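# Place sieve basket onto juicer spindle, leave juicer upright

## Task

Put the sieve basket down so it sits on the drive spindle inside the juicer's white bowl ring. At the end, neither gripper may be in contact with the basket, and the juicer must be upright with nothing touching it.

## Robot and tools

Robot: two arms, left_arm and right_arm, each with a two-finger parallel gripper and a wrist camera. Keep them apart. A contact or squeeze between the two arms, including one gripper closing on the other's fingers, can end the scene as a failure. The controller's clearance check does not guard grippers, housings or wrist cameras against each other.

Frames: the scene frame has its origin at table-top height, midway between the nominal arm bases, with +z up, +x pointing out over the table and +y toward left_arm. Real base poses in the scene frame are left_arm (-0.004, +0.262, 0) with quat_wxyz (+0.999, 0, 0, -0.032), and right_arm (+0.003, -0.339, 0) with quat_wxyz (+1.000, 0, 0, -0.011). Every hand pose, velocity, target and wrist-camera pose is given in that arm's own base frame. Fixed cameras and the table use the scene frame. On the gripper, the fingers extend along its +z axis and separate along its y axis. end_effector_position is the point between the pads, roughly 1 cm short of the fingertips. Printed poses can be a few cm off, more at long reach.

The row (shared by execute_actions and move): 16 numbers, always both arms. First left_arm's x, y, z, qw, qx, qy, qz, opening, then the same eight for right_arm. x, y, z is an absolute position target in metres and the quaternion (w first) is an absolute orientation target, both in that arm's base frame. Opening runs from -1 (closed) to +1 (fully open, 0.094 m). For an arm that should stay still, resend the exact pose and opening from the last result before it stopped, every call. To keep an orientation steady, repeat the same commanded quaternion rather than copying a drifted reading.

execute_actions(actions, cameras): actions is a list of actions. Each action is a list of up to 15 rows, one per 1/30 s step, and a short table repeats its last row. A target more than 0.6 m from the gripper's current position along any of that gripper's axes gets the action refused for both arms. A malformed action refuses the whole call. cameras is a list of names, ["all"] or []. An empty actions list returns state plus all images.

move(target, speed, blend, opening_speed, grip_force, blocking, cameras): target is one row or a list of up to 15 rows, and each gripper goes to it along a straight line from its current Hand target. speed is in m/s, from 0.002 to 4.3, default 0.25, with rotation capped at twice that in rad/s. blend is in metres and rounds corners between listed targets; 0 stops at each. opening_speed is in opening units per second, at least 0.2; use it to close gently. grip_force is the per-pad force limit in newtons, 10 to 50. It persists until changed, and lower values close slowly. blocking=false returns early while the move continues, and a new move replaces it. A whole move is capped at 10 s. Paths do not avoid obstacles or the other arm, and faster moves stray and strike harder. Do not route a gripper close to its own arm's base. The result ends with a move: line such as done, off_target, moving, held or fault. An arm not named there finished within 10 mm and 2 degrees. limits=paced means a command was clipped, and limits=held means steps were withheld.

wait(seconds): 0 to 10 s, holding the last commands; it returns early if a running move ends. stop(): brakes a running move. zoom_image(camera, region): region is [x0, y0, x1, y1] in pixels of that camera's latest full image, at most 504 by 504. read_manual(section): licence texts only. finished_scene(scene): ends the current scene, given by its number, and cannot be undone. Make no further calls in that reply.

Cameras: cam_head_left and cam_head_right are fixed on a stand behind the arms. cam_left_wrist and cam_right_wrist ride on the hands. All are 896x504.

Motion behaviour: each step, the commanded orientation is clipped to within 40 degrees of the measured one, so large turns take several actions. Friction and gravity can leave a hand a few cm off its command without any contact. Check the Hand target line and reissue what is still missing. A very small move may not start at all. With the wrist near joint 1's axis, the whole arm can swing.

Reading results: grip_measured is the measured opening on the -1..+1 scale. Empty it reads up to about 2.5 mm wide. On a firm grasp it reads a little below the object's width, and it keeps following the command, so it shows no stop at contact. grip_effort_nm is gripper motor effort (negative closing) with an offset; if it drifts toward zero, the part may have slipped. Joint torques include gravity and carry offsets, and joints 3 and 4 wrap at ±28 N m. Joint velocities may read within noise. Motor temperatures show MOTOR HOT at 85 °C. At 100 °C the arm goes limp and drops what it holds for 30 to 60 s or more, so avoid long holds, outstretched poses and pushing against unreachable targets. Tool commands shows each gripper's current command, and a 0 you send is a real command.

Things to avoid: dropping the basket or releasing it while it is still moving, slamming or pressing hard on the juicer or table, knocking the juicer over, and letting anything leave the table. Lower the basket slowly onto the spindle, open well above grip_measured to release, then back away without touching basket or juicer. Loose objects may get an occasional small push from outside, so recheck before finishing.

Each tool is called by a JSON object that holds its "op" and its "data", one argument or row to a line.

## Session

{"op": "execute_actions", "data": {
  "actions": []
}}

{"op": "zoom_image", "data": {
  "camera": "cam_head_left",
  "region": [300, 200, 600, 480]
}}

Scene clock: 0.00 s.
left_arm: end_effector_position=(+0.1876, +0.4349, +0.1883) grip_measured=+1.000 grip_effort_nm=n/a end_effector_quat_wxyz=(-0.204, +0.816, -0.425, -0.335) | right_arm: end_effector_position=(+0.6874, +0.3407, +0.4010) grip_measured=+1.000 grip_effort_nm=n/a end_effector_quat_wxyz=(+0.468, +0.128, +0.829, +0.277)
Joint positions: left_arm=[0.915 1.417 1.05 -0.842 -0.737 -1.125 0.094] | right_arm=[0.481 1.76 1.793 -0.456 0.091 0.73 0.094]
Joint velocities: within noise
Joint torques (N m): no reading
Motor temperatures (°C): left_arm=[25 29 31 26 24 26 27] | right_arm=[25 28 36 23 26 25 25]
Heat: left arm: hottest elbow 31 °C; right arm: hottest elbow 36 °C.
Hand target: left_arm +0.1929, +0.4418, +0.1992; -0.216, +0.816, -0.420, -0.333 | right_arm +0.6886, +0.3414, +0.4278; +0.483, +0.128, +0.817, +0.289
Tool commands: left_gripper/opening=+1.0 right_gripper/opening=+1.0
camera_calibration:
cam_left_wrist: T_world_to_cam=[[0.833199, 0.549953, 0.0577081, -0.402113], [0.549841, -0.812865, -0.192162, 0.319701], [-0.0587715, 0.19184, -0.979665, 0.229655], [0, 0, 0, 1]] pos_world=[0.172753, 0.43696, 0.309625]
cam_right_wrist: T_world_to_cam=[[0.0861361, -0.793829, -0.602011, 0.464094], [-0.864712, 0.240549, -0.440919, 0.738678], [0.494827, 0.558545, -0.665713, -0.1468], [0, 0, 0, 1]] pos_world=[0.671409, 0.272718, 0.50736]

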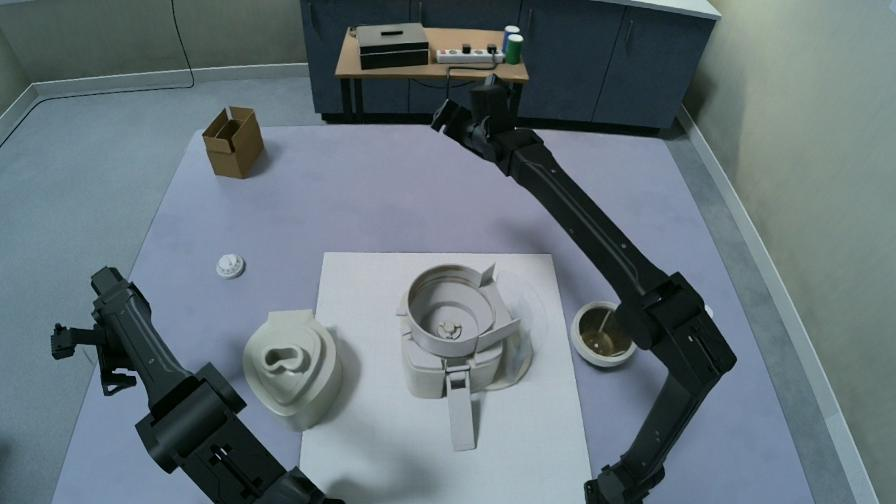

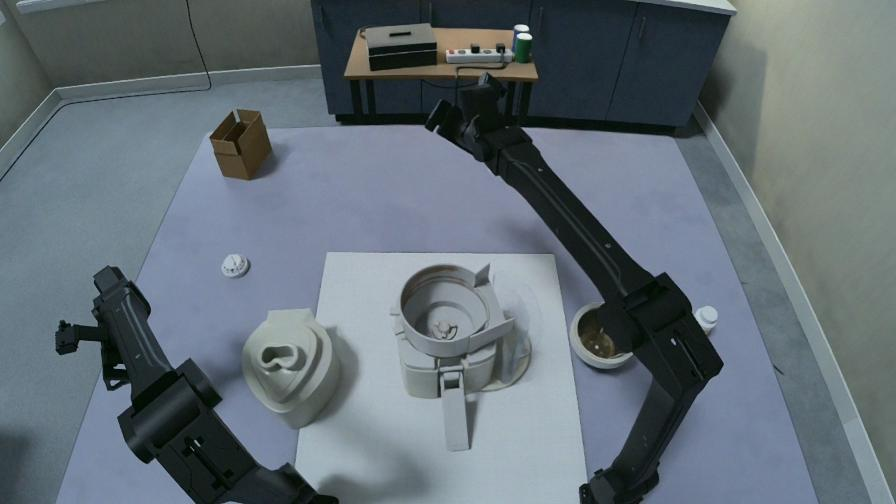

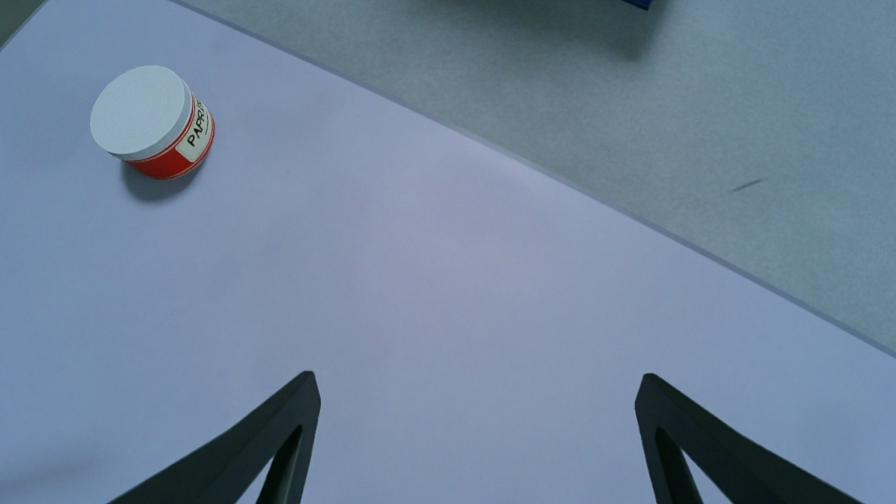

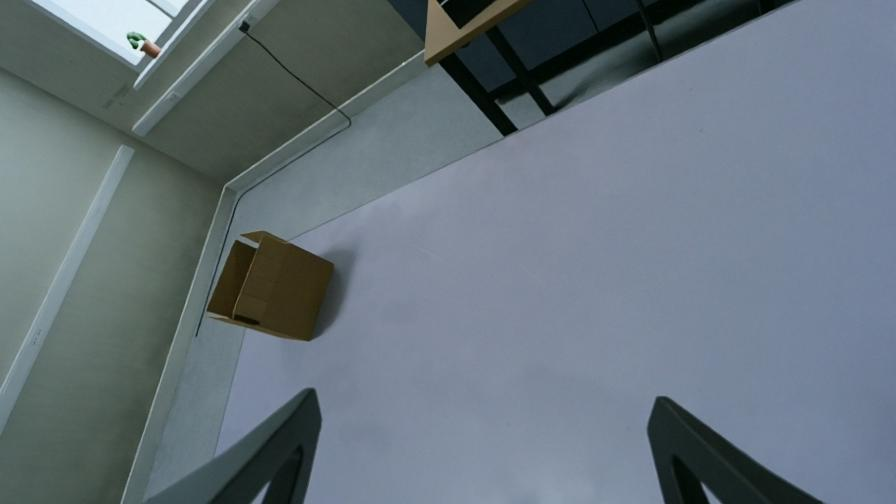

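Scaled by 1.680 from the camera's 896x504 image, which has a finer 1280x720 frame.

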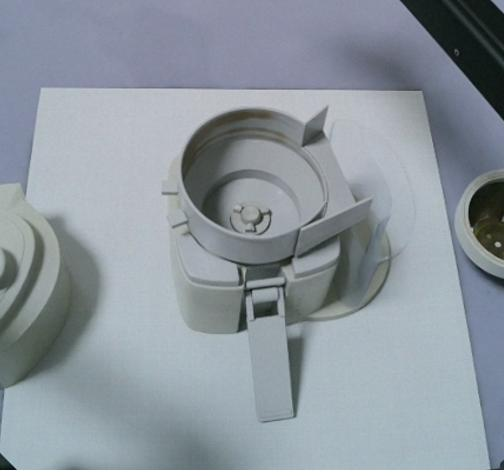

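{"op": "move", "data": {
  "target": [
    [0.40,0.0,0.36,0.612,0.3536,0.612,-0.3536,0,0.45,0.25,0.42,0.20,-0.145,0.965,0.06,0],
    [0.40,0.0,0.28,0.612,0.3536,0.612,-0.3536,0,0.25,0.2,0.36,0.20,-0.145,0.965,0.06,0]
  ],
  "speed": 0.4,
  "blend": [0.05,0],
  "cameras": ["cam_head_left","cam_right_wrist"]
}}

{"op": "zoom_image", "data": {
  "camera": "cam_head_left",
  "region": [390, 250, 510, 370]
}}

{"op": "zoom_image", "data": {
  "camera": "cam_head_left",
  "region": [545, 275, 665, 395]
}}

Scene clock: 24.17 s.
left_arm: end_effector_position=(+0.3989, +0.0014, +0.2804) grip_measured=+0.001 grip_effort_nm=-0.06 end_effector_quat_wxyz=(+0.634, +0.707, -0.002, +0.314) | right_arm: end_effector_position=(+0.2512, +0.1966, +0.3656) grip_measured=+0.002 grip_effort_nm=-0.10 end_effector_quat_wxyz=(+0.205, -0.145, +0.966, +0.062)
Joint positions: left_arm=[0.456 1.487 1.021 -1.685 1.573 -2.1 0.047] | right_arm=[0.73 0.942 1.247 -1.459 0.119 0.407 0.047]
Joint torques (N m): left_arm=[0.97 -9.64 8.08 -0.76 0.63 -0.29] | right_arm=[0.73 -2.9 9.1 1.51 0.25 0.03]
Motor temperatures (°C): left_arm=[25 30 38 26 24 26 27] | right_arm=[25 29 44 23 26 25 25]
Heat: left arm: hottest elbow 38 °C; right arm: hottest elbow 44 °C.
Hand target: left_arm +0.3998, +0.0000, +0.2791; +0.639, +0.706, +0.006, +0.306 | right_arm +0.2500, +0.1999, +0.3601; +0.201, -0.145, +0.967, +0.060
Off the commanded pose: left_arm 0.002 m, 116 deg; orientation clipped | right_arm 0.007 m, 1 deg.
joint sent to its limit (left arm) — joint 4 (wrist pitch), lower limit; joint 5 (wrist yaw), upper limit; joint 6 (wrist roll), lower limit. The joint targets are off in orientation, not in position.
move: off_target (left_arm); limits=paced
camera_calibration:
cam_right_wrist: T_world_to_cam=[[0.320803, -0.941238, -0.105626, 0.154495], [-0.942699, -0.328099, 0.0605762, 0.328552], [-0.0916722, 0.0801401, -0.992559, 0.486906], [0, 0, 0, 1]] pos_world=[0.304799, 0.214193, 0.479699]
Images, in order (width x height): cam_head_left 896x504, cam_right_wrist 896x504.

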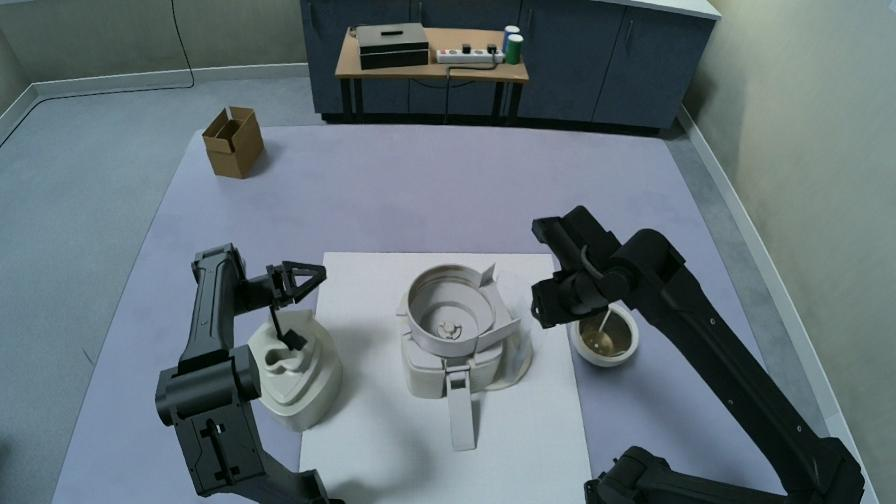

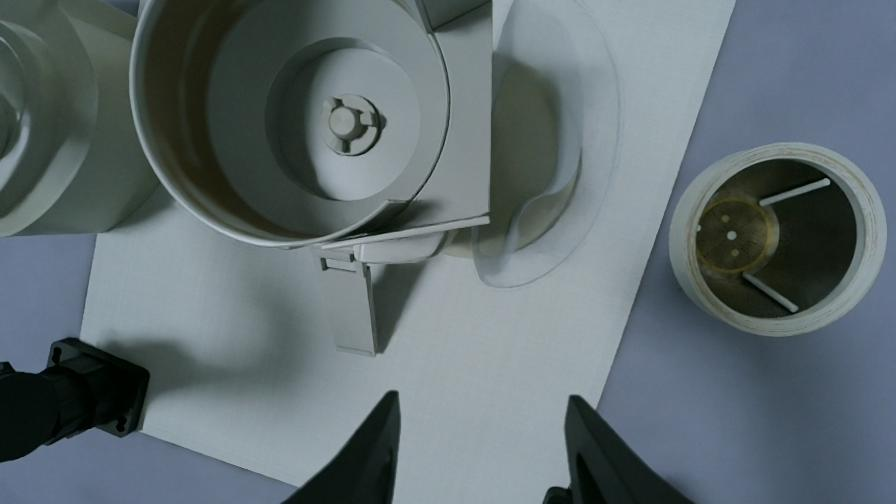

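Scaled by 4.200 from the camera's 896x504 image, which has a finer 1280x720 frame.

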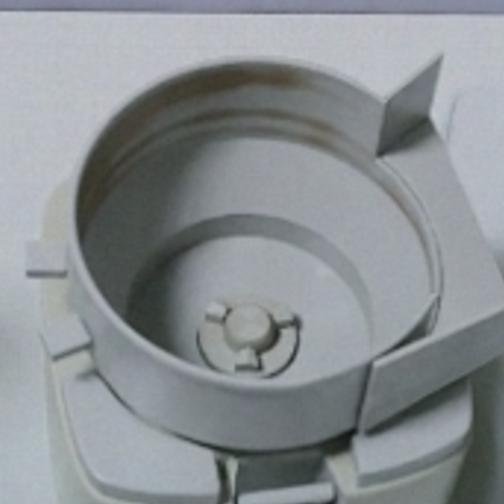

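Scaled by 4.200 from the camera's 896x504 image, which has a finer 1280x720 frame.

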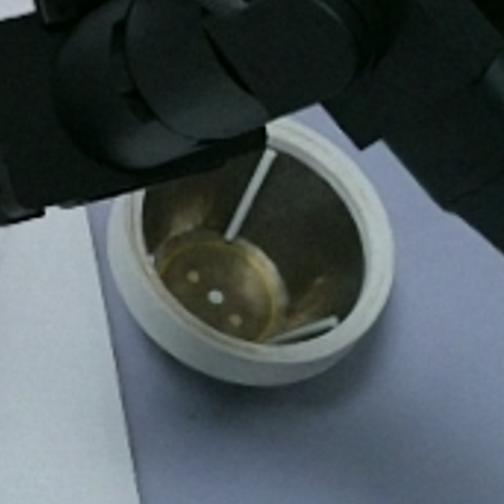

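{"op": "move", "data": {
  "target": [
    [0.40,0.0,0.28,0.612,0.3536,0.612,-0.3536,0,0.32,0.05,0.34,0.16,-0.05,0.985,0.03,1],
    [0.40,0.0,0.28,0.612,0.3536,0.612,-0.3536,0,0.355,-0.083,0.17,0.124,0.053,0.989,0.006,1]
  ],
  "speed": 0.35,
  "blend": [0.05,0],
  "cameras": ["cam_head_left","cam_right_wrist","cam_left_wrist"]
}}

{"op": "zoom_image", "data": {
  "camera": "cam_head_left",
  "region": [545, 255, 685, 395]
}}

Scene clock: 51.57 s.
left_arm: end_effector_position=(+0.3989, +0.0014, +0.2804) grip_measured=+0.001 grip_effort_nm=-0.06 end_effector_quat_wxyz=(+0.634, +0.707, -0.002, +0.314) | right_arm: end_effector_position=(+0.3524, -0.0791, +0.1706) grip_measured=+0.998 grip_effort_nm=0.10 end_effector_quat_wxyz=(+0.118, +0.055, +0.992, +0.007)
Joint positions: left_arm=[0.456 1.487 1.021 -1.685 1.573 -2.1 0.047] | right_arm=[-0.248 1.164 0.917 -1.095 -0.059 -0.131 0.094]
Joint torques (N m): left_arm=[1.03 -10.29 8.08 -0.69 0.71 -0.27] | right_arm=[-1.32 -5.66 9.37 1.96 -0.11 -0.13]
Heat: left arm: hottest elbow 38 °C; right arm: hottest elbow 42 °C.
Hand target: left_arm +0.3998, +0.0000, +0.2791; +0.639, +0.706, +0.006, +0.306 | right_arm +0.3549, -0.0829, +0.1700; +0.124, +0.053, +0.991, +0.006
Off the commanded pose: left_arm 0.002 m, 116 deg; orientation clipped | right_arm 0.005 m, 1 deg.
joint sent to its limit (left arm) — joint 4 (wrist pitch), lower limit; joint 5 (wrist yaw), upper limit; joint 6 (wrist roll), lower limit. The joint targets are off in orientation, not in position.
move: off_target (left_arm); limits=paced
camera_calibration:
cam_left_wrist: T_world_to_cam=[[0.393436, 0.204501, -0.896319, 0.0983192], [0.402675, 0.838121, 0.367975, -0.231865], [0.826475, -0.5057, 0.2474, -0.280789], [0, 0, 0, 1]] pos_world=[0.28675, 0.0322299, 0.242913]
cam_right_wrist: T_world_to_cam=[[-0.0987471, -0.992258, -0.0753247, -0.0194225], [-0.964699, 0.0768834, 0.251883, 0.352455], [-0.244142, 0.0975384, -0.964822, 0.375057], [0, 0, 0, 1]] pos_world=[0.429662, -0.0829524, 0.271622]
Images, in order (width x height): cam_head_left 896x504, cam_left_wrist 896x504, cam_right_wrist 896x504.

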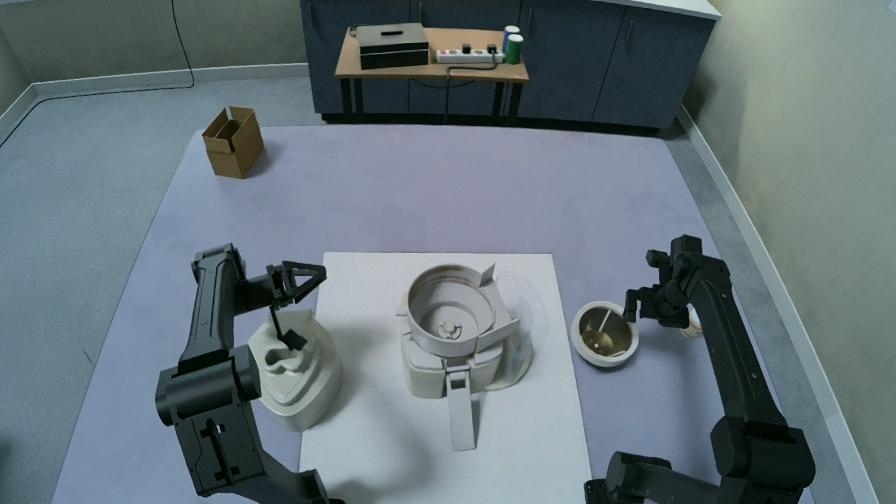

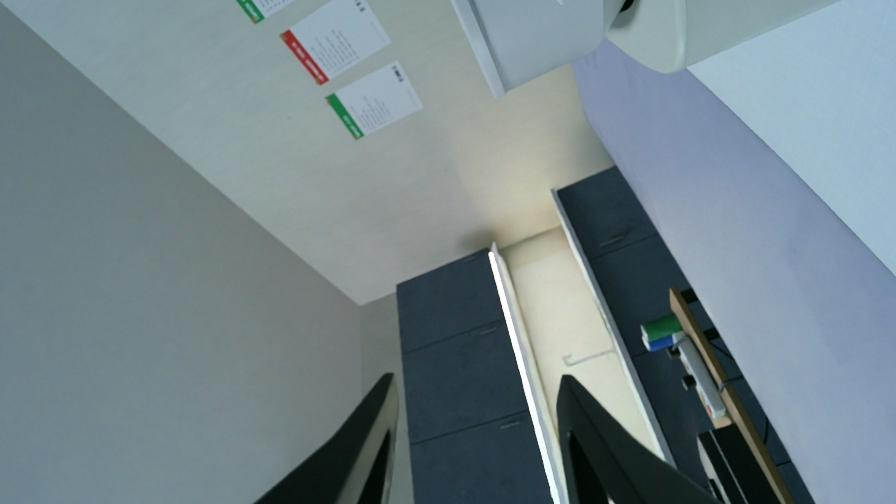

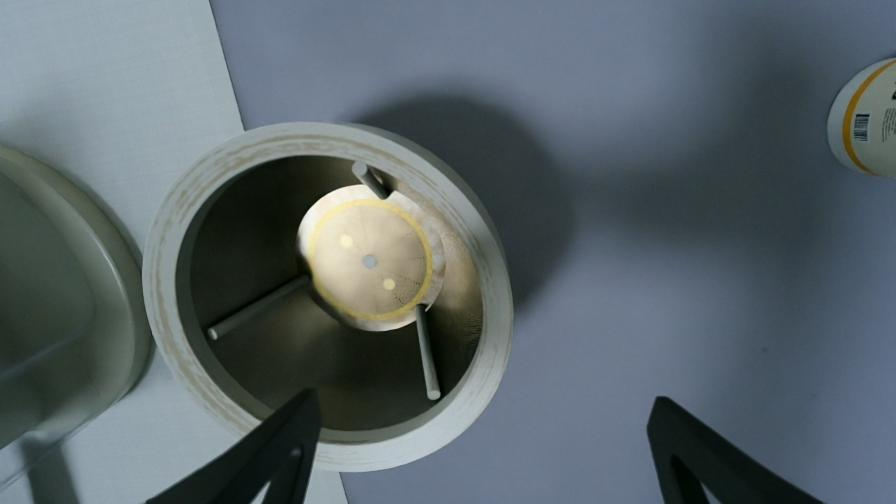

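Scaled by 3.600 from the camera's 896x504 image, which has a finer 1280x720 frame.

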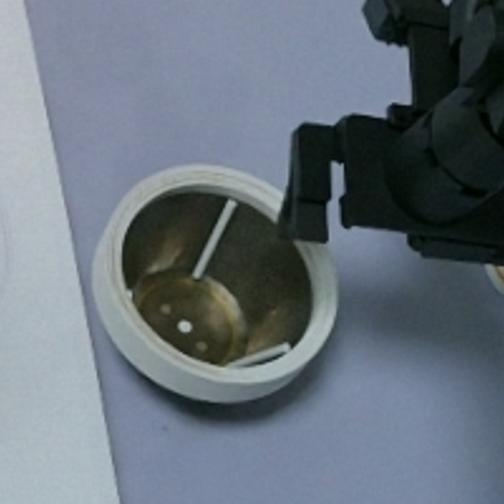

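{"op": "move", "data": {
  "target": [
    [0.40,0.0,0.28,0.612,0.3536,0.612,-0.3536,0,0.352,-0.086,0.12,0.124,0.053,0.989,0.006,1],
    [0.40,0.0,0.28,0.612,0.3536,0.612,-0.3536,0,0.362,-0.086,0.071,0.124,0.053,0.989,0.006,1]
  ],
  "speed": 0.15,
  "blend": [0.01,0],
  "cameras": ["cam_right_wrist"]
}}

{"op": "move", "data": {
  "target": [0.40,0.0,0.28,0.612,0.3536,0.612,-0.3536,0,0.362,-0.086,0.071,0.124,0.053,0.989,0.006,-0.8],
  "opening_speed": 0.7,
  "cameras": ["cam_right_wrist","cam_head_left"]
}}

Scene clock: 70.00 s.
left_arm: end_effector_position=(+0.3989, +0.0014, +0.2804) grip_measured=+0.001 grip_effort_nm=-0.06 end_effector_quat_wxyz=(+0.634, +0.707, -0.002, +0.314) | right_arm: end_effector_position=(+0.3609, -0.0839, +0.0734) grip_measured=+0.998 grip_effort_nm=0.10 end_effector_quat_wxyz=(+0.120, +0.053, +0.991, +0.007)
Joint positions: left_arm=[0.456 1.487 1.021 -1.685 1.573 -2.1 0.047] | right_arm=[-0.256 1.303 0.754 -0.788 -0.062 -0.142 0.094]
Joint torques (N m): left_arm=[1.2 -9.88 8.06 -0.72 0.64 -0.25] | right_arm=[-1.08 -6.71 7.87 1.84 -0.07 -0.11]
Heat: left arm: hottest elbow 38 °C; right arm: hottest elbow 43 °C.
Hand target: left_arm +0.3998, +0.0000, +0.2791; +0.639, +0.706, +0.006, +0.306 | right_arm +0.3620, -0.0861, +0.0711; +0.124, +0.053, +0.991, +0.006
Off the commanded pose: left_arm 0.002 m, 116 deg; orientation clipped | right_arm 0.003 m, 0 deg.
joint sent to its limit (left arm) — joint 4 (wrist pitch), lower limit; joint 5 (wrist yaw), upper limit; joint 6 (wrist roll), lower limit. The joint targets are off in orientation, not in position.
move: off_target (left_arm); limits=paced
camera_calibration:
cam_right_wrist: T_world_to_cam=[[-0.0947205, -0.992714, -0.0744842, -0.0322305], [-0.966256, 0.0736766, 0.246823, 0.386282], [-0.239537, 0.09535, -0.966194, 0.282005], [0, 0, 0, 1]] pos_world=[0.437745, -0.0873448, 0.174727]
Images, in order (width x height): cam_right_wrist 896x504.

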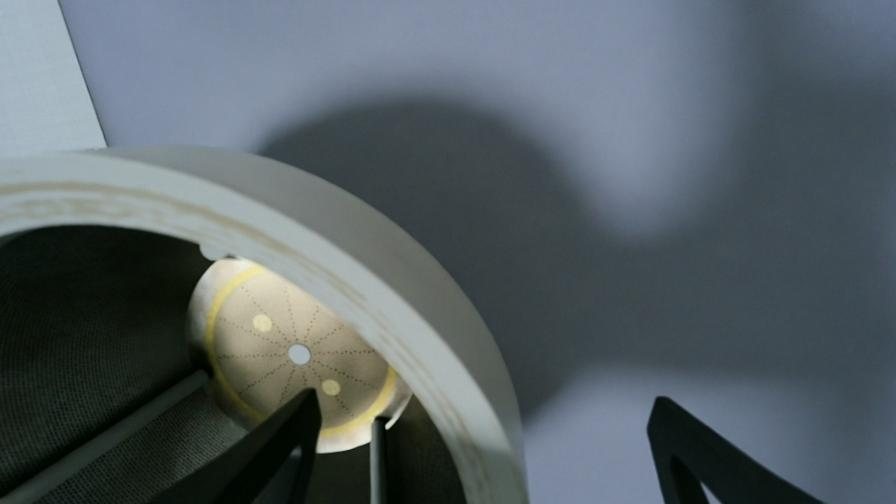

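Scene clock: 74.33 s.
left_arm: end_effector_position=(+0.3989, +0.0014, +0.2804) grip_measured=+0.001 grip_effort_nm=-0.06 end_effector_quat_wxyz=(+0.634, +0.707, -0.002, +0.314) | right_arm: end_effector_position=(+0.3622, -0.0811, +0.0773) grip_measured=-0.609 grip_effort_nm=-1.03 end_effector_quat_wxyz=(+0.127, +0.051, +0.990, +0.014)
Joint positions: left_arm=[0.456 1.487 1.021 -1.685 1.573 -2.1 0.047] | right_arm=[-0.256 1.293 0.754 -0.788 -0.079 -0.142 0.018]
Joint torques (N m): left_arm=[0.97 -10.17 8.09 -0.84 0.68 -0.28] | right_arm=[-0.73 -5.36 7.99 1.99 0.62 -0.1]
Heat: left arm: hottest elbow 38 °C; right arm: hottest elbow 43 °C.
Hand target: left_arm +0.3998, +0.0000, +0.2791; +0.639, +0.706, +0.006, +0.306 | right_arm +0.3618, -0.0860, +0.0712; +0.124, +0.053, +0.991, +0.006
Off the commanded pose: left_arm 0.002 m, 116 deg; orientation clipped | right_arm 0.008 m, 1 deg.
joint sent to its limit (left arm) — joint 4 (wrist pitch), lower limit; joint 5 (wrist yaw), upper limit; joint 6 (wrist roll), lower limit. The joint targets are off in orientation, not in position.
move: off_target (left_arm); limits=paced
camera_calibration:
cam_right_wrist: T_world_to_cam=[[-0.0893735, -0.991971, -0.0894727, -0.029689], [-0.970061, 0.0663267, 0.23363, 0.388086], [-0.225819, 0.107674, -0.9682, 0.282071], [0, 0, 0, 1]] pos_world=[0.437511, -0.0855629, 0.179776]
Images, in order (width x height): cam_head_left 896x504, cam_right_wrist 896x504.

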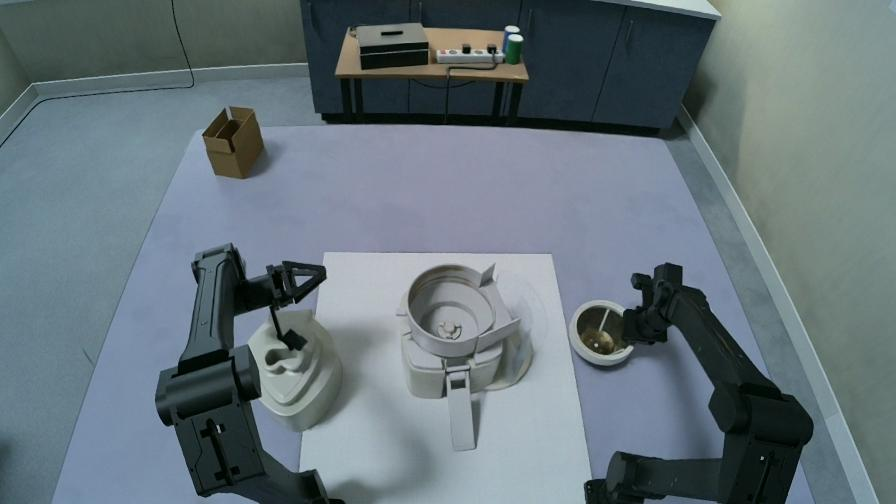

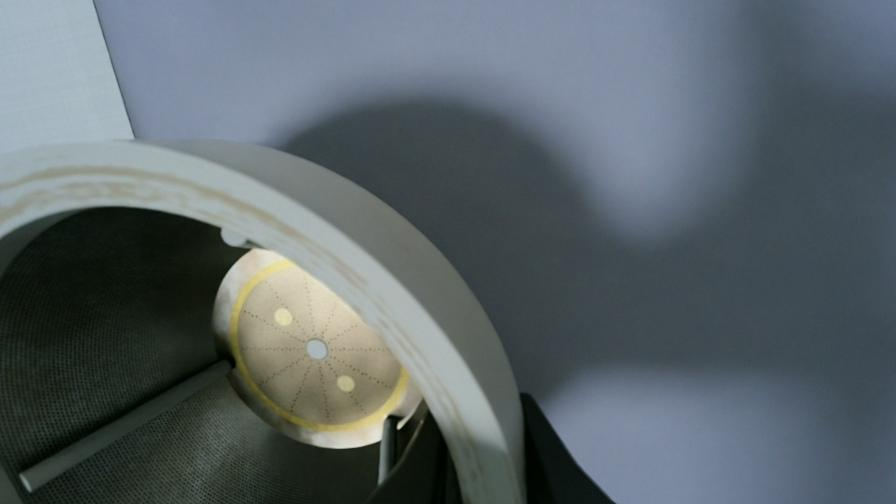

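{"op": "move", "data": {
  "target": [
    [0.40,0.0,0.28,0.612,0.3536,0.612,-0.3536,0,0.362,-0.081,0.30,0.124,0.053,0.989,0.006,-0.8],
    [0.40,0.0,0.28,0.612,0.3536,0.612,-0.3536,0,0.369,0.262,0.37,0.121,-0.111,0.984,0.026,-0.8]
  ],
  "speed": 0.2,
  "blend": [0.08,0],
  "cameras": ["cam_head_left","cam_right_wrist"]
}}

{"op": "zoom_image", "data": {
  "camera": "cam_head_left",
  "region": [380, 220, 520, 360]
}}

Scene clock: 90.87 s.
left_arm: end_effector_position=(+0.3989, +0.0014, +0.2804) grip_measured=+0.001 grip_effort_nm=-0.06 end_effector_quat_wxyz=(+0.634, +0.707, -0.002, +0.314) | right_arm: end_effector_position=(+0.3601, +0.2519, +0.3342) grip_measured=-0.642 grip_effort_nm=-1.03 end_effector_quat_wxyz=(+0.090, -0.117, +0.989, +0.007)
Joint positions: left_arm=[0.456 1.487 1.021 -1.685 1.573 -2.1 0.047] | right_arm=[0.642 1.395 1.561 -1.574 0.077 0.401 0.017]
Joint torques (N m): left_arm=[1.49 -10.4 8.23 -0.65 0.68 -0.26] | right_arm=[-0.5 -9.82 16.49 0.55 0.1 0.1]
Heat: left arm: hottest elbow 38 °C; right arm: hottest elbow 45 °C.
Hand target: left_arm +0.3998, +0.0000, +0.2791; +0.639, +0.706, +0.006, +0.306 | right_arm +0.3671, +0.2606, +0.3694; +0.122, -0.111, +0.986, +0.027
Off the commanded pose: left_arm 0.002 m, 116 deg; orientation clipped | right_arm 0.038 m, 4 deg.
joint sent to its limit (left arm) — joint 4 (wrist pitch), lower limit; joint 5 (wrist yaw), upper limit; joint 6 (wrist roll), lower limit. The joint targets are off in orientation, not in position.
move: off_target (left_arm, right_arm); limits=paced
camera_calibration:
cam_right_wrist: T_world_to_cam=[[0.236964, -0.970619, -0.0417945, 0.184558], [-0.922145, -0.238253, 0.304769, 0.339655], [-0.305773, -0.0336787, -0.951509, 0.553311], [0, 0, 0, 1]] pos_world=[0.438665, 0.278694, 0.430677]
Images, in order (width x height): cam_head_left 896x504, cam_right_wrist 896x504.

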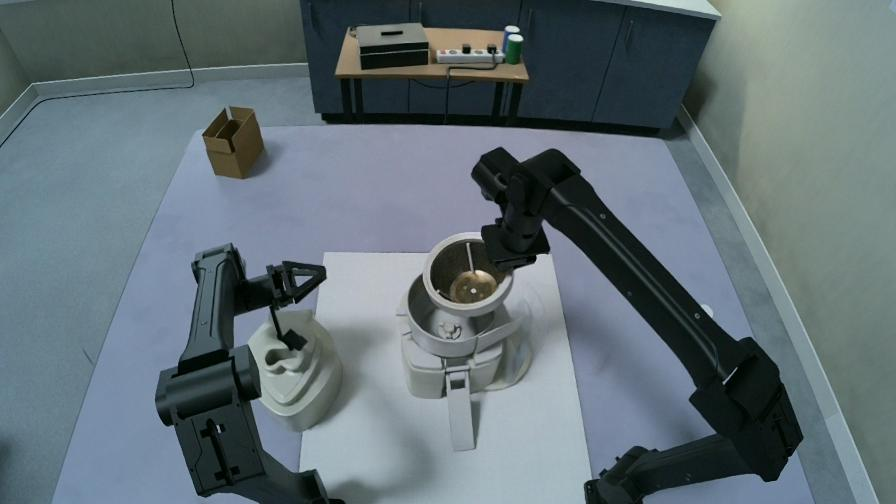

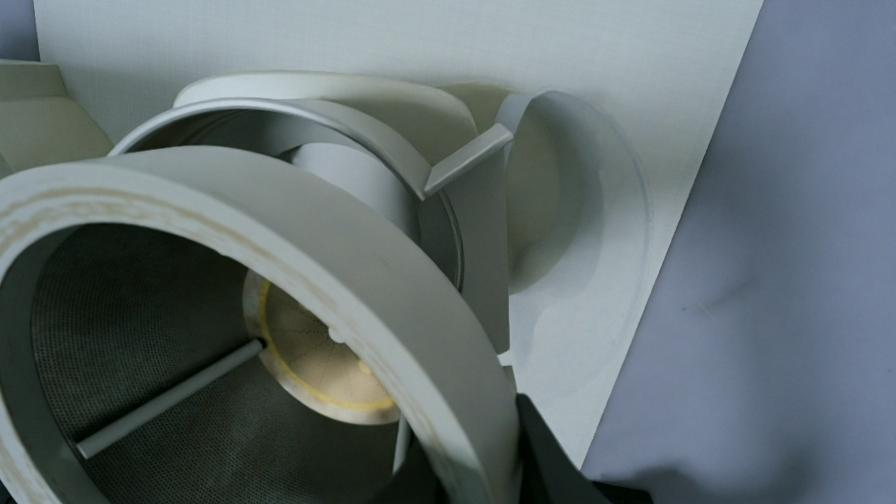

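Scaled by 3.600 from the camera's 896x504 image, which has a finer 1280x720 frame.

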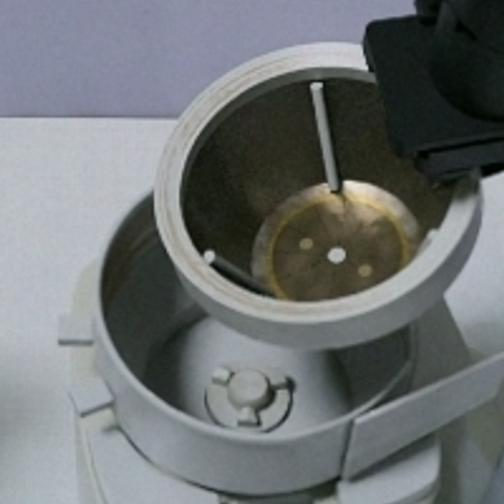

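{"op": "move", "data": {
  "target": [0.40,0.0,0.28,0.612,0.3536,0.612,-0.3536,0,0.355,0.280,0.355,0.149,-0.1025,0.980,0.098,-0.8],
  "speed": 0.1,
  "cameras": ["cam_head_left"]
}}

{"op": "zoom_image", "data": {
  "camera": "cam_head_left",
  "region": [380, 220, 520, 360]
}}

Scene clock: 112.70 s.
left_arm: end_effector_position=(+0.3989, +0.0014, +0.2804) grip_measured=+0.001 grip_effort_nm=-0.06 end_effector_quat_wxyz=(+0.634, +0.707, -0.002, +0.314) | right_arm: end_effector_position=(+0.3603, +0.2751, +0.3417) grip_measured=-0.642 grip_effort_nm=-1.03 end_effector_quat_wxyz=(+0.130, -0.103, +0.983, +0.080)
Joint positions: left_arm=[0.456 1.487 1.021 -1.685 1.573 -2.1 0.047] | right_arm=[0.652 1.341 1.508 -1.431 -0.002 0.443 0.017]
Joint torques (N m): left_arm=[1.67 -10.87 8.09 -0.73 0.71 -0.25] | right_arm=[0.73 -10.99 9.65 2.33 -0.15 0.08]
Heat: left arm: hottest elbow 38 °C; right arm: hottest elbow 47 °C.
Hand target: left_arm +0.3998, +0.0000, +0.2791; +0.639, +0.706, +0.006, +0.306 | right_arm +0.3550, +0.2795, +0.3552; +0.148, -0.103, +0.979, +0.097
Off the commanded pose: left_arm 0.002 m, 116 deg | right_arm 0.015 m, 3 deg.
joint sent to its limit (left arm) — joint 4 (wrist pitch), lower limit; joint 5 (wrist yaw), upper limit; joint 6 (wrist roll), lower limit.
move: off_target (left_arm, right_arm; path cut at 10 s); limits=paced
Images, in order (width x height): cam_head_left 896x504.

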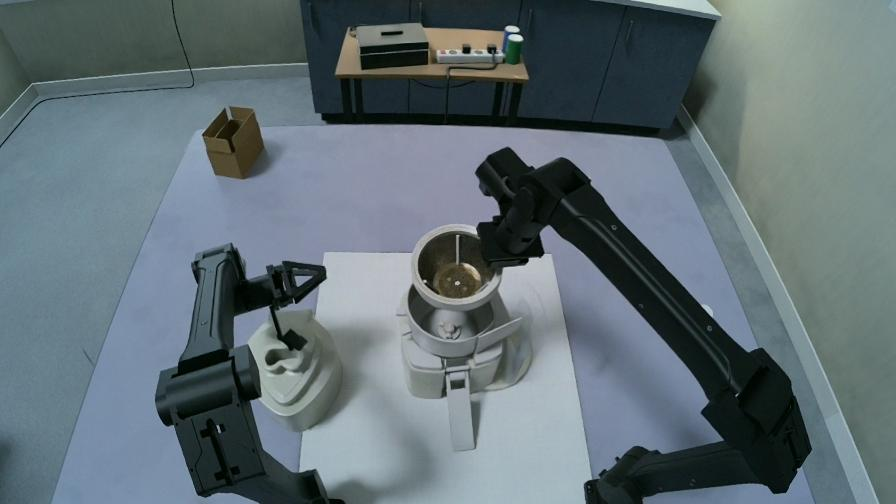

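Scaled by 3.600 from the camera's 896x504 image, which has a finer 1280x720 frame.

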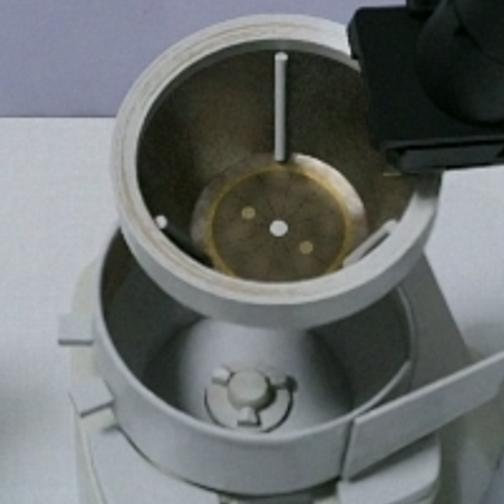

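{"op": "move", "data": {
  "target": [0.40,0.0,0.28,0.634,0.707,0.0,0.314,0,0.334,0.281,0.325,0.154,-0.095,0.975,0.147,-0.8],
  "speed": 0.1,
  "cameras": ["cam_head_left"]
}}

{"op": "zoom_image", "data": {
  "camera": "cam_head_left",
  "region": [380, 220, 520, 360]
}}

Scene clock: 136.47 s.
left_arm: end_effector_position=(+0.3989, +0.0014, +0.2804) grip_measured=+0.001 grip_effort_nm=-0.06 end_effector_quat_wxyz=(+0.634, +0.707, -0.002, +0.314) | right_arm: end_effector_position=(+0.3382, +0.2757, +0.3122) grip_measured=-0.642 grip_effort_nm=-1.03 end_effector_quat_wxyz=(+0.136, -0.095, +0.978, +0.129)
Joint positions: left_arm=[0.456 1.487 1.021 -1.685 1.573 -2.1 0.047] | right_arm=[0.656 1.247 1.33 -1.283 -0.074 0.476 0.017]
Joint torques (N m): left_arm=[1.49 -9.93 8.09 -0.38 0.73 -0.16] | right_arm=[0.56 -10.05 10.03 2.44 -0.21 0.05]
Heat: left arm: hottest elbow 38 °C; right arm: hottest elbow 48 °C.
Hand target: left_arm +0.3998, +0.0003, +0.2800; +0.636, +0.706, -0.002, +0.313 | right_arm +0.3340, +0.2807, +0.3250; +0.153, -0.095, +0.973, +0.147
Off the commanded pose: left_arm 0.002 m, 0 deg | right_arm 0.014 m, 3 deg.
move: off_target (right_arm)
Images, in order (width x height): cam_head_left 896x504.

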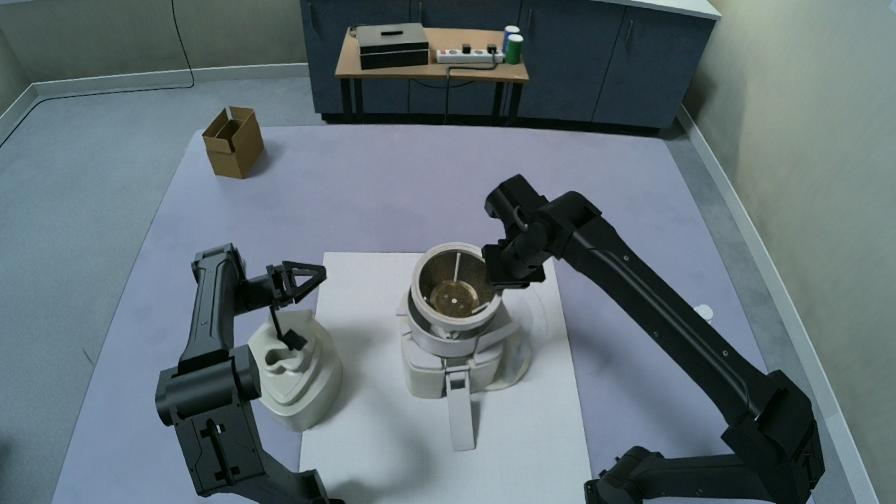

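Scaled by 3.600 from the camera's 896x504 image, which has a finer 1280x720 frame.

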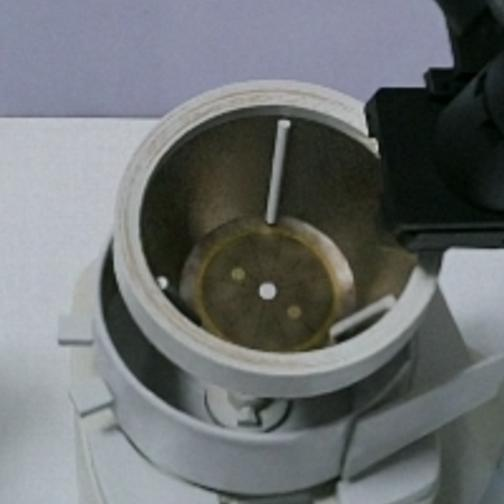

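{"op": "move", "data": {
  "target": [0.40,0.0,0.28,0.634,0.707,0.0,0.314,0,0.334,0.282,0.262,0.154,-0.095,0.975,0.147,-0.8],
  "speed": 0.08,
  "cameras": ["cam_head_left"]
}}

{"op": "zoom_image", "data": {
  "camera": "cam_head_left",
  "region": [380, 220, 520, 360]
}}

Scene clock: 144.33 s.
left_arm: end_effector_position=(+0.3989, +0.0014, +0.2804) grip_measured=+0.001 grip_effort_nm=-0.06 end_effector_quat_wxyz=(+0.634, +0.707, -0.002, +0.314) | right_arm: end_effector_position=(+0.3364, +0.2764, +0.2572) grip_measured=-0.642 grip_effort_nm=-1.03 end_effector_quat_wxyz=(+0.142, -0.094, +0.976, +0.135)
Joint positions: left_arm=[0.456 1.487 1.021 -1.685 1.573 -2.1 0.047] | right_arm=[0.659 1.233 1.17 -1.12 -0.076 0.482 0.017]
Joint torques (N m): left_arm=[1.85 -10.7 7.97 -0.28 0.69 -0.16] | right_arm=[0.44 -8.7 9.4 2.73 -0.08 0.04]
Heat: left arm: hottest elbow 38 °C; right arm: hottest elbow 48 °C.
Hand target: left_arm +0.3998, +0.0003, +0.2800; +0.636, +0.706, -0.002, +0.313 | right_arm +0.3339, +0.2819, +0.2622; +0.153, -0.095, +0.973, +0.147
Off the commanded pose: left_arm 0.002 m, 0 deg | right_arm 0.008 m, 2 deg.
move: done
Images, in order (width x height): cam_head_left 896x504.

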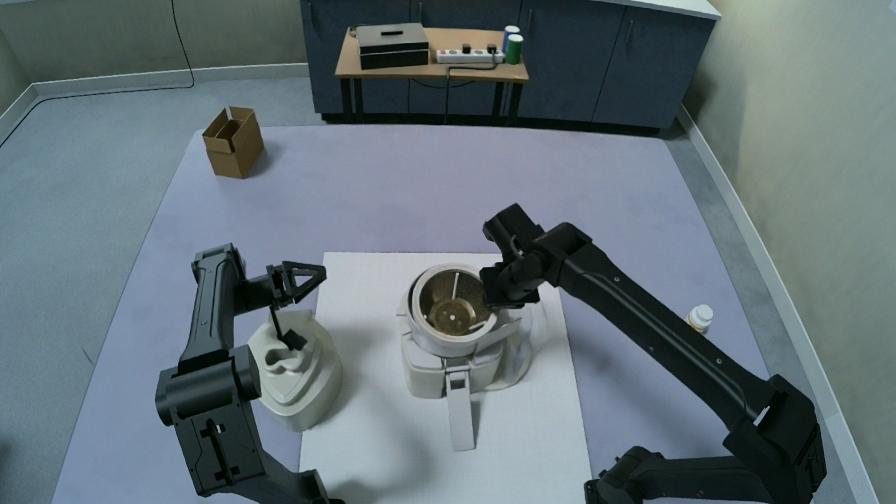

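Scaled by 3.600 from the camera's 896x504 image, which has a finer 1280x720 frame.

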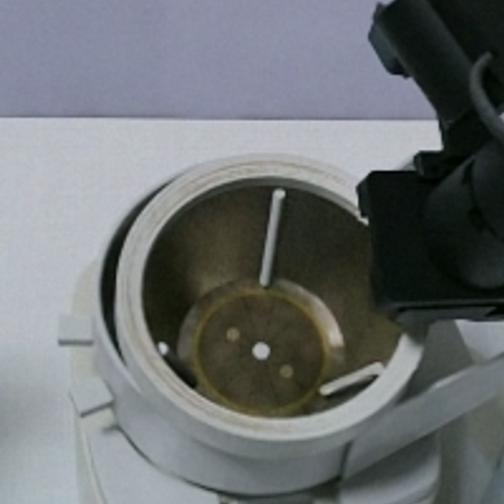

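{"op": "move", "data": {
  "target": [
    [0.40,0.0,0.28,0.634,0.707,0.0,0.314,0,0.335,0.286,0.262,0.154,-0.095,0.975,0.147,-0.8],
    [0.40,0.0,0.28,0.634,0.707,0.0,0.314,0,0.335,0.286,0.220,0.154,-0.095,0.975,0.147,-0.8]
  ],
  "speed": 0.06,
  "blend": [0.003,0],
  "cameras": ["cam_head_left"]
}}

{"op": "zoom_image", "data": {
  "camera": "cam_head_left",
  "region": [380, 220, 520, 360]
}}

Scene clock: 153.83 s.
left_arm: end_effector_position=(+0.3989, +0.0014, +0.2804) grip_measured=+0.001 grip_effort_nm=-0.06 end_effector_quat_wxyz=(+0.634, +0.707, -0.002, +0.314) | right_arm: end_effector_position=(+0.3366, +0.2792, +0.2565) grip_measured=-0.642 grip_effort_nm=-1.03 end_effector_quat_wxyz=(+0.176, -0.095, +0.967, +0.159)
Joint positions: left_arm=[0.456 1.487 1.021 -1.685 1.573 -2.1 0.047] | right_arm=[0.662 1.188 1.108 -1.017 -0.079 0.485 0.017]
Joint torques (N m): left_arm=[1.2 -10.11 8.08 -0.47 0.7 -0.17] | right_arm=[0.79 -4.01 6.78 3.14 0.18 0.08]
Heat: left arm: hottest elbow 38 °C; right arm: hottest elbow 47 °C.
Hand target: left_arm +0.3998, +0.0003, +0.2800; +0.636, +0.706, -0.002, +0.313 | right_arm +0.3333, +0.2842, +0.2211; +0.154, -0.095, +0.973, +0.146
Off the commanded pose: left_arm 0.002 m, 0 deg | right_arm 0.037 m, 3 deg.
move: off_target (right_arm); blend cut to 0.0021 m at target 1
Images, in order (width x height): cam_head_left 896x504.

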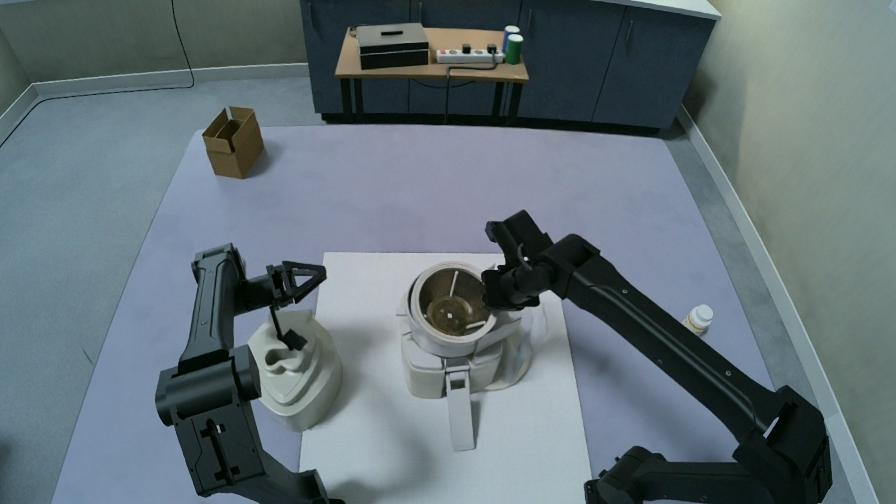

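Scaled by 3.600 from the camera's 896x504 image, which has a finer 1280x720 frame.

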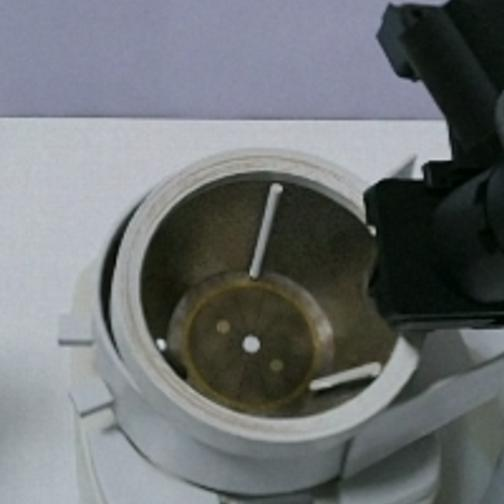

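{"op": "execute_actions", "data": {
  "actions": [],
  "cameras": ["cam_right_wrist","cam_head_right","cam_left_wrist"]
}}

{"op": "zoom_image", "data": {
  "camera": "cam_head_right",
  "region": [380, 220, 540, 380]
}}

Scene clock: 163.97 s.
left_arm: end_effector_position=(+0.3989, +0.0014, +0.2804) grip_measured=+0.001 grip_effort_nm=-0.06 end_effector_quat_wxyz=(+0.634, +0.707, -0.002, +0.314) | right_arm: end_effector_position=(+0.3366, +0.2792, +0.2565) grip_measured=-0.642 grip_effort_nm=-1.03 end_effector_quat_wxyz=(+0.176, -0.095, +0.967, +0.159)
Joint positions: left_arm=[0.456 1.487 1.021 -1.685 1.573 -2.1 0.047] | right_arm=[0.662 1.188 1.108 -1.017 -0.079 0.485 0.017]
Joint velocities: within noise
Joint torques (N m): left_arm=[1.14 -10.87 7.92 -0.24 0.73 -0.13] | right_arm=[0.73 -4.25 6.78 3.04 0.21 0.03]
Motor temperatures (°C): left_arm=[24 31 38 26 25 26 27] | right_arm=[25 30 46 23 26 25 27]
Heat: left arm: hottest elbow 38 °C; right arm: hottest elbow 46 °C.
Hand target: left_arm +0.3998, +0.0003, +0.2800; +0.636, +0.706, -0.002, +0.313 | right_arm +0.3332, +0.2842, +0.2212; +0.154, -0.095, +0.973, +0.146
Tool commands: left_gripper/opening=+0.0 right_gripper/opening=-0.8
Off the commanded pose: left_arm 0.002 m, 0 deg | right_arm 0.037 m, 3 deg.
camera_calibration:
cam_left_wrist: T_world_to_cam=[[0.393436, 0.204501, -0.896319, 0.0983192], [0.402675, 0.838121, 0.367975, -0.231865], [0.826475, -0.5057, 0.2474, -0.280789], [0, 0, 0, 1]] pos_world=[0.28675, 0.0322299, 0.242913]
cam_right_wrist: T_world_to_cam=[[0.251971, -0.913718, -0.318795, 0.26341], [-0.952672, -0.2921, 0.0842259, 0.429983], [-0.170079, 0.282484, -0.944074, 0.337182], [0, 0, 0, 1]] pos_world=[0.400608, 0.271032, 0.366083]
Images, in order (width x height): cam_head_right 896x504, cam_left_wrist 896x504, cam_right_wrist 896x504.

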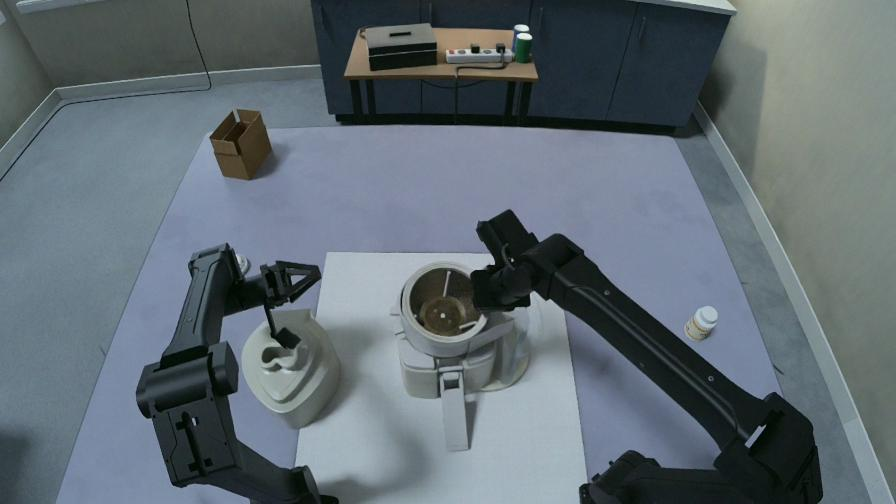

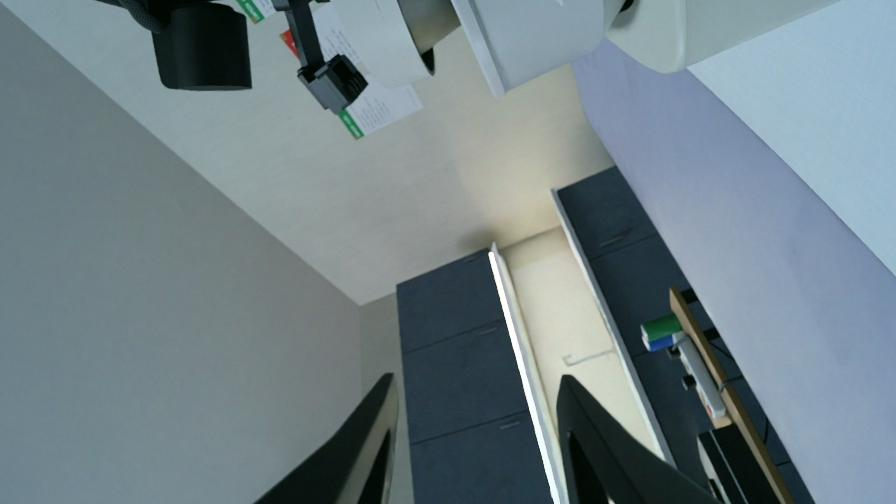

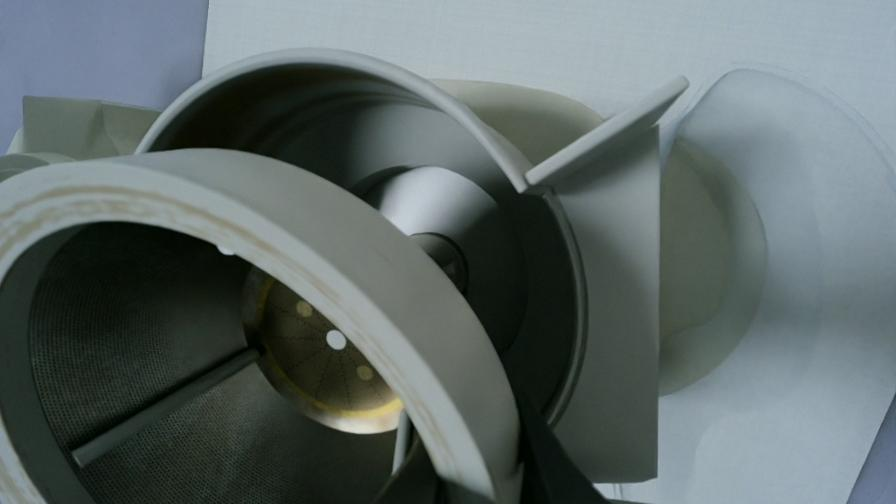

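Scaled by 3.150 from the camera's 896x504 image, which has a finer 1280x720 frame.

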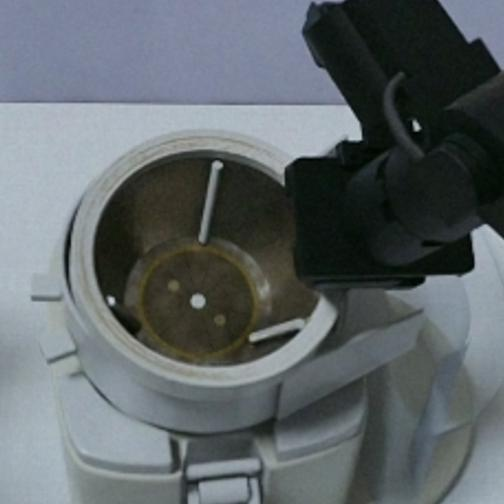

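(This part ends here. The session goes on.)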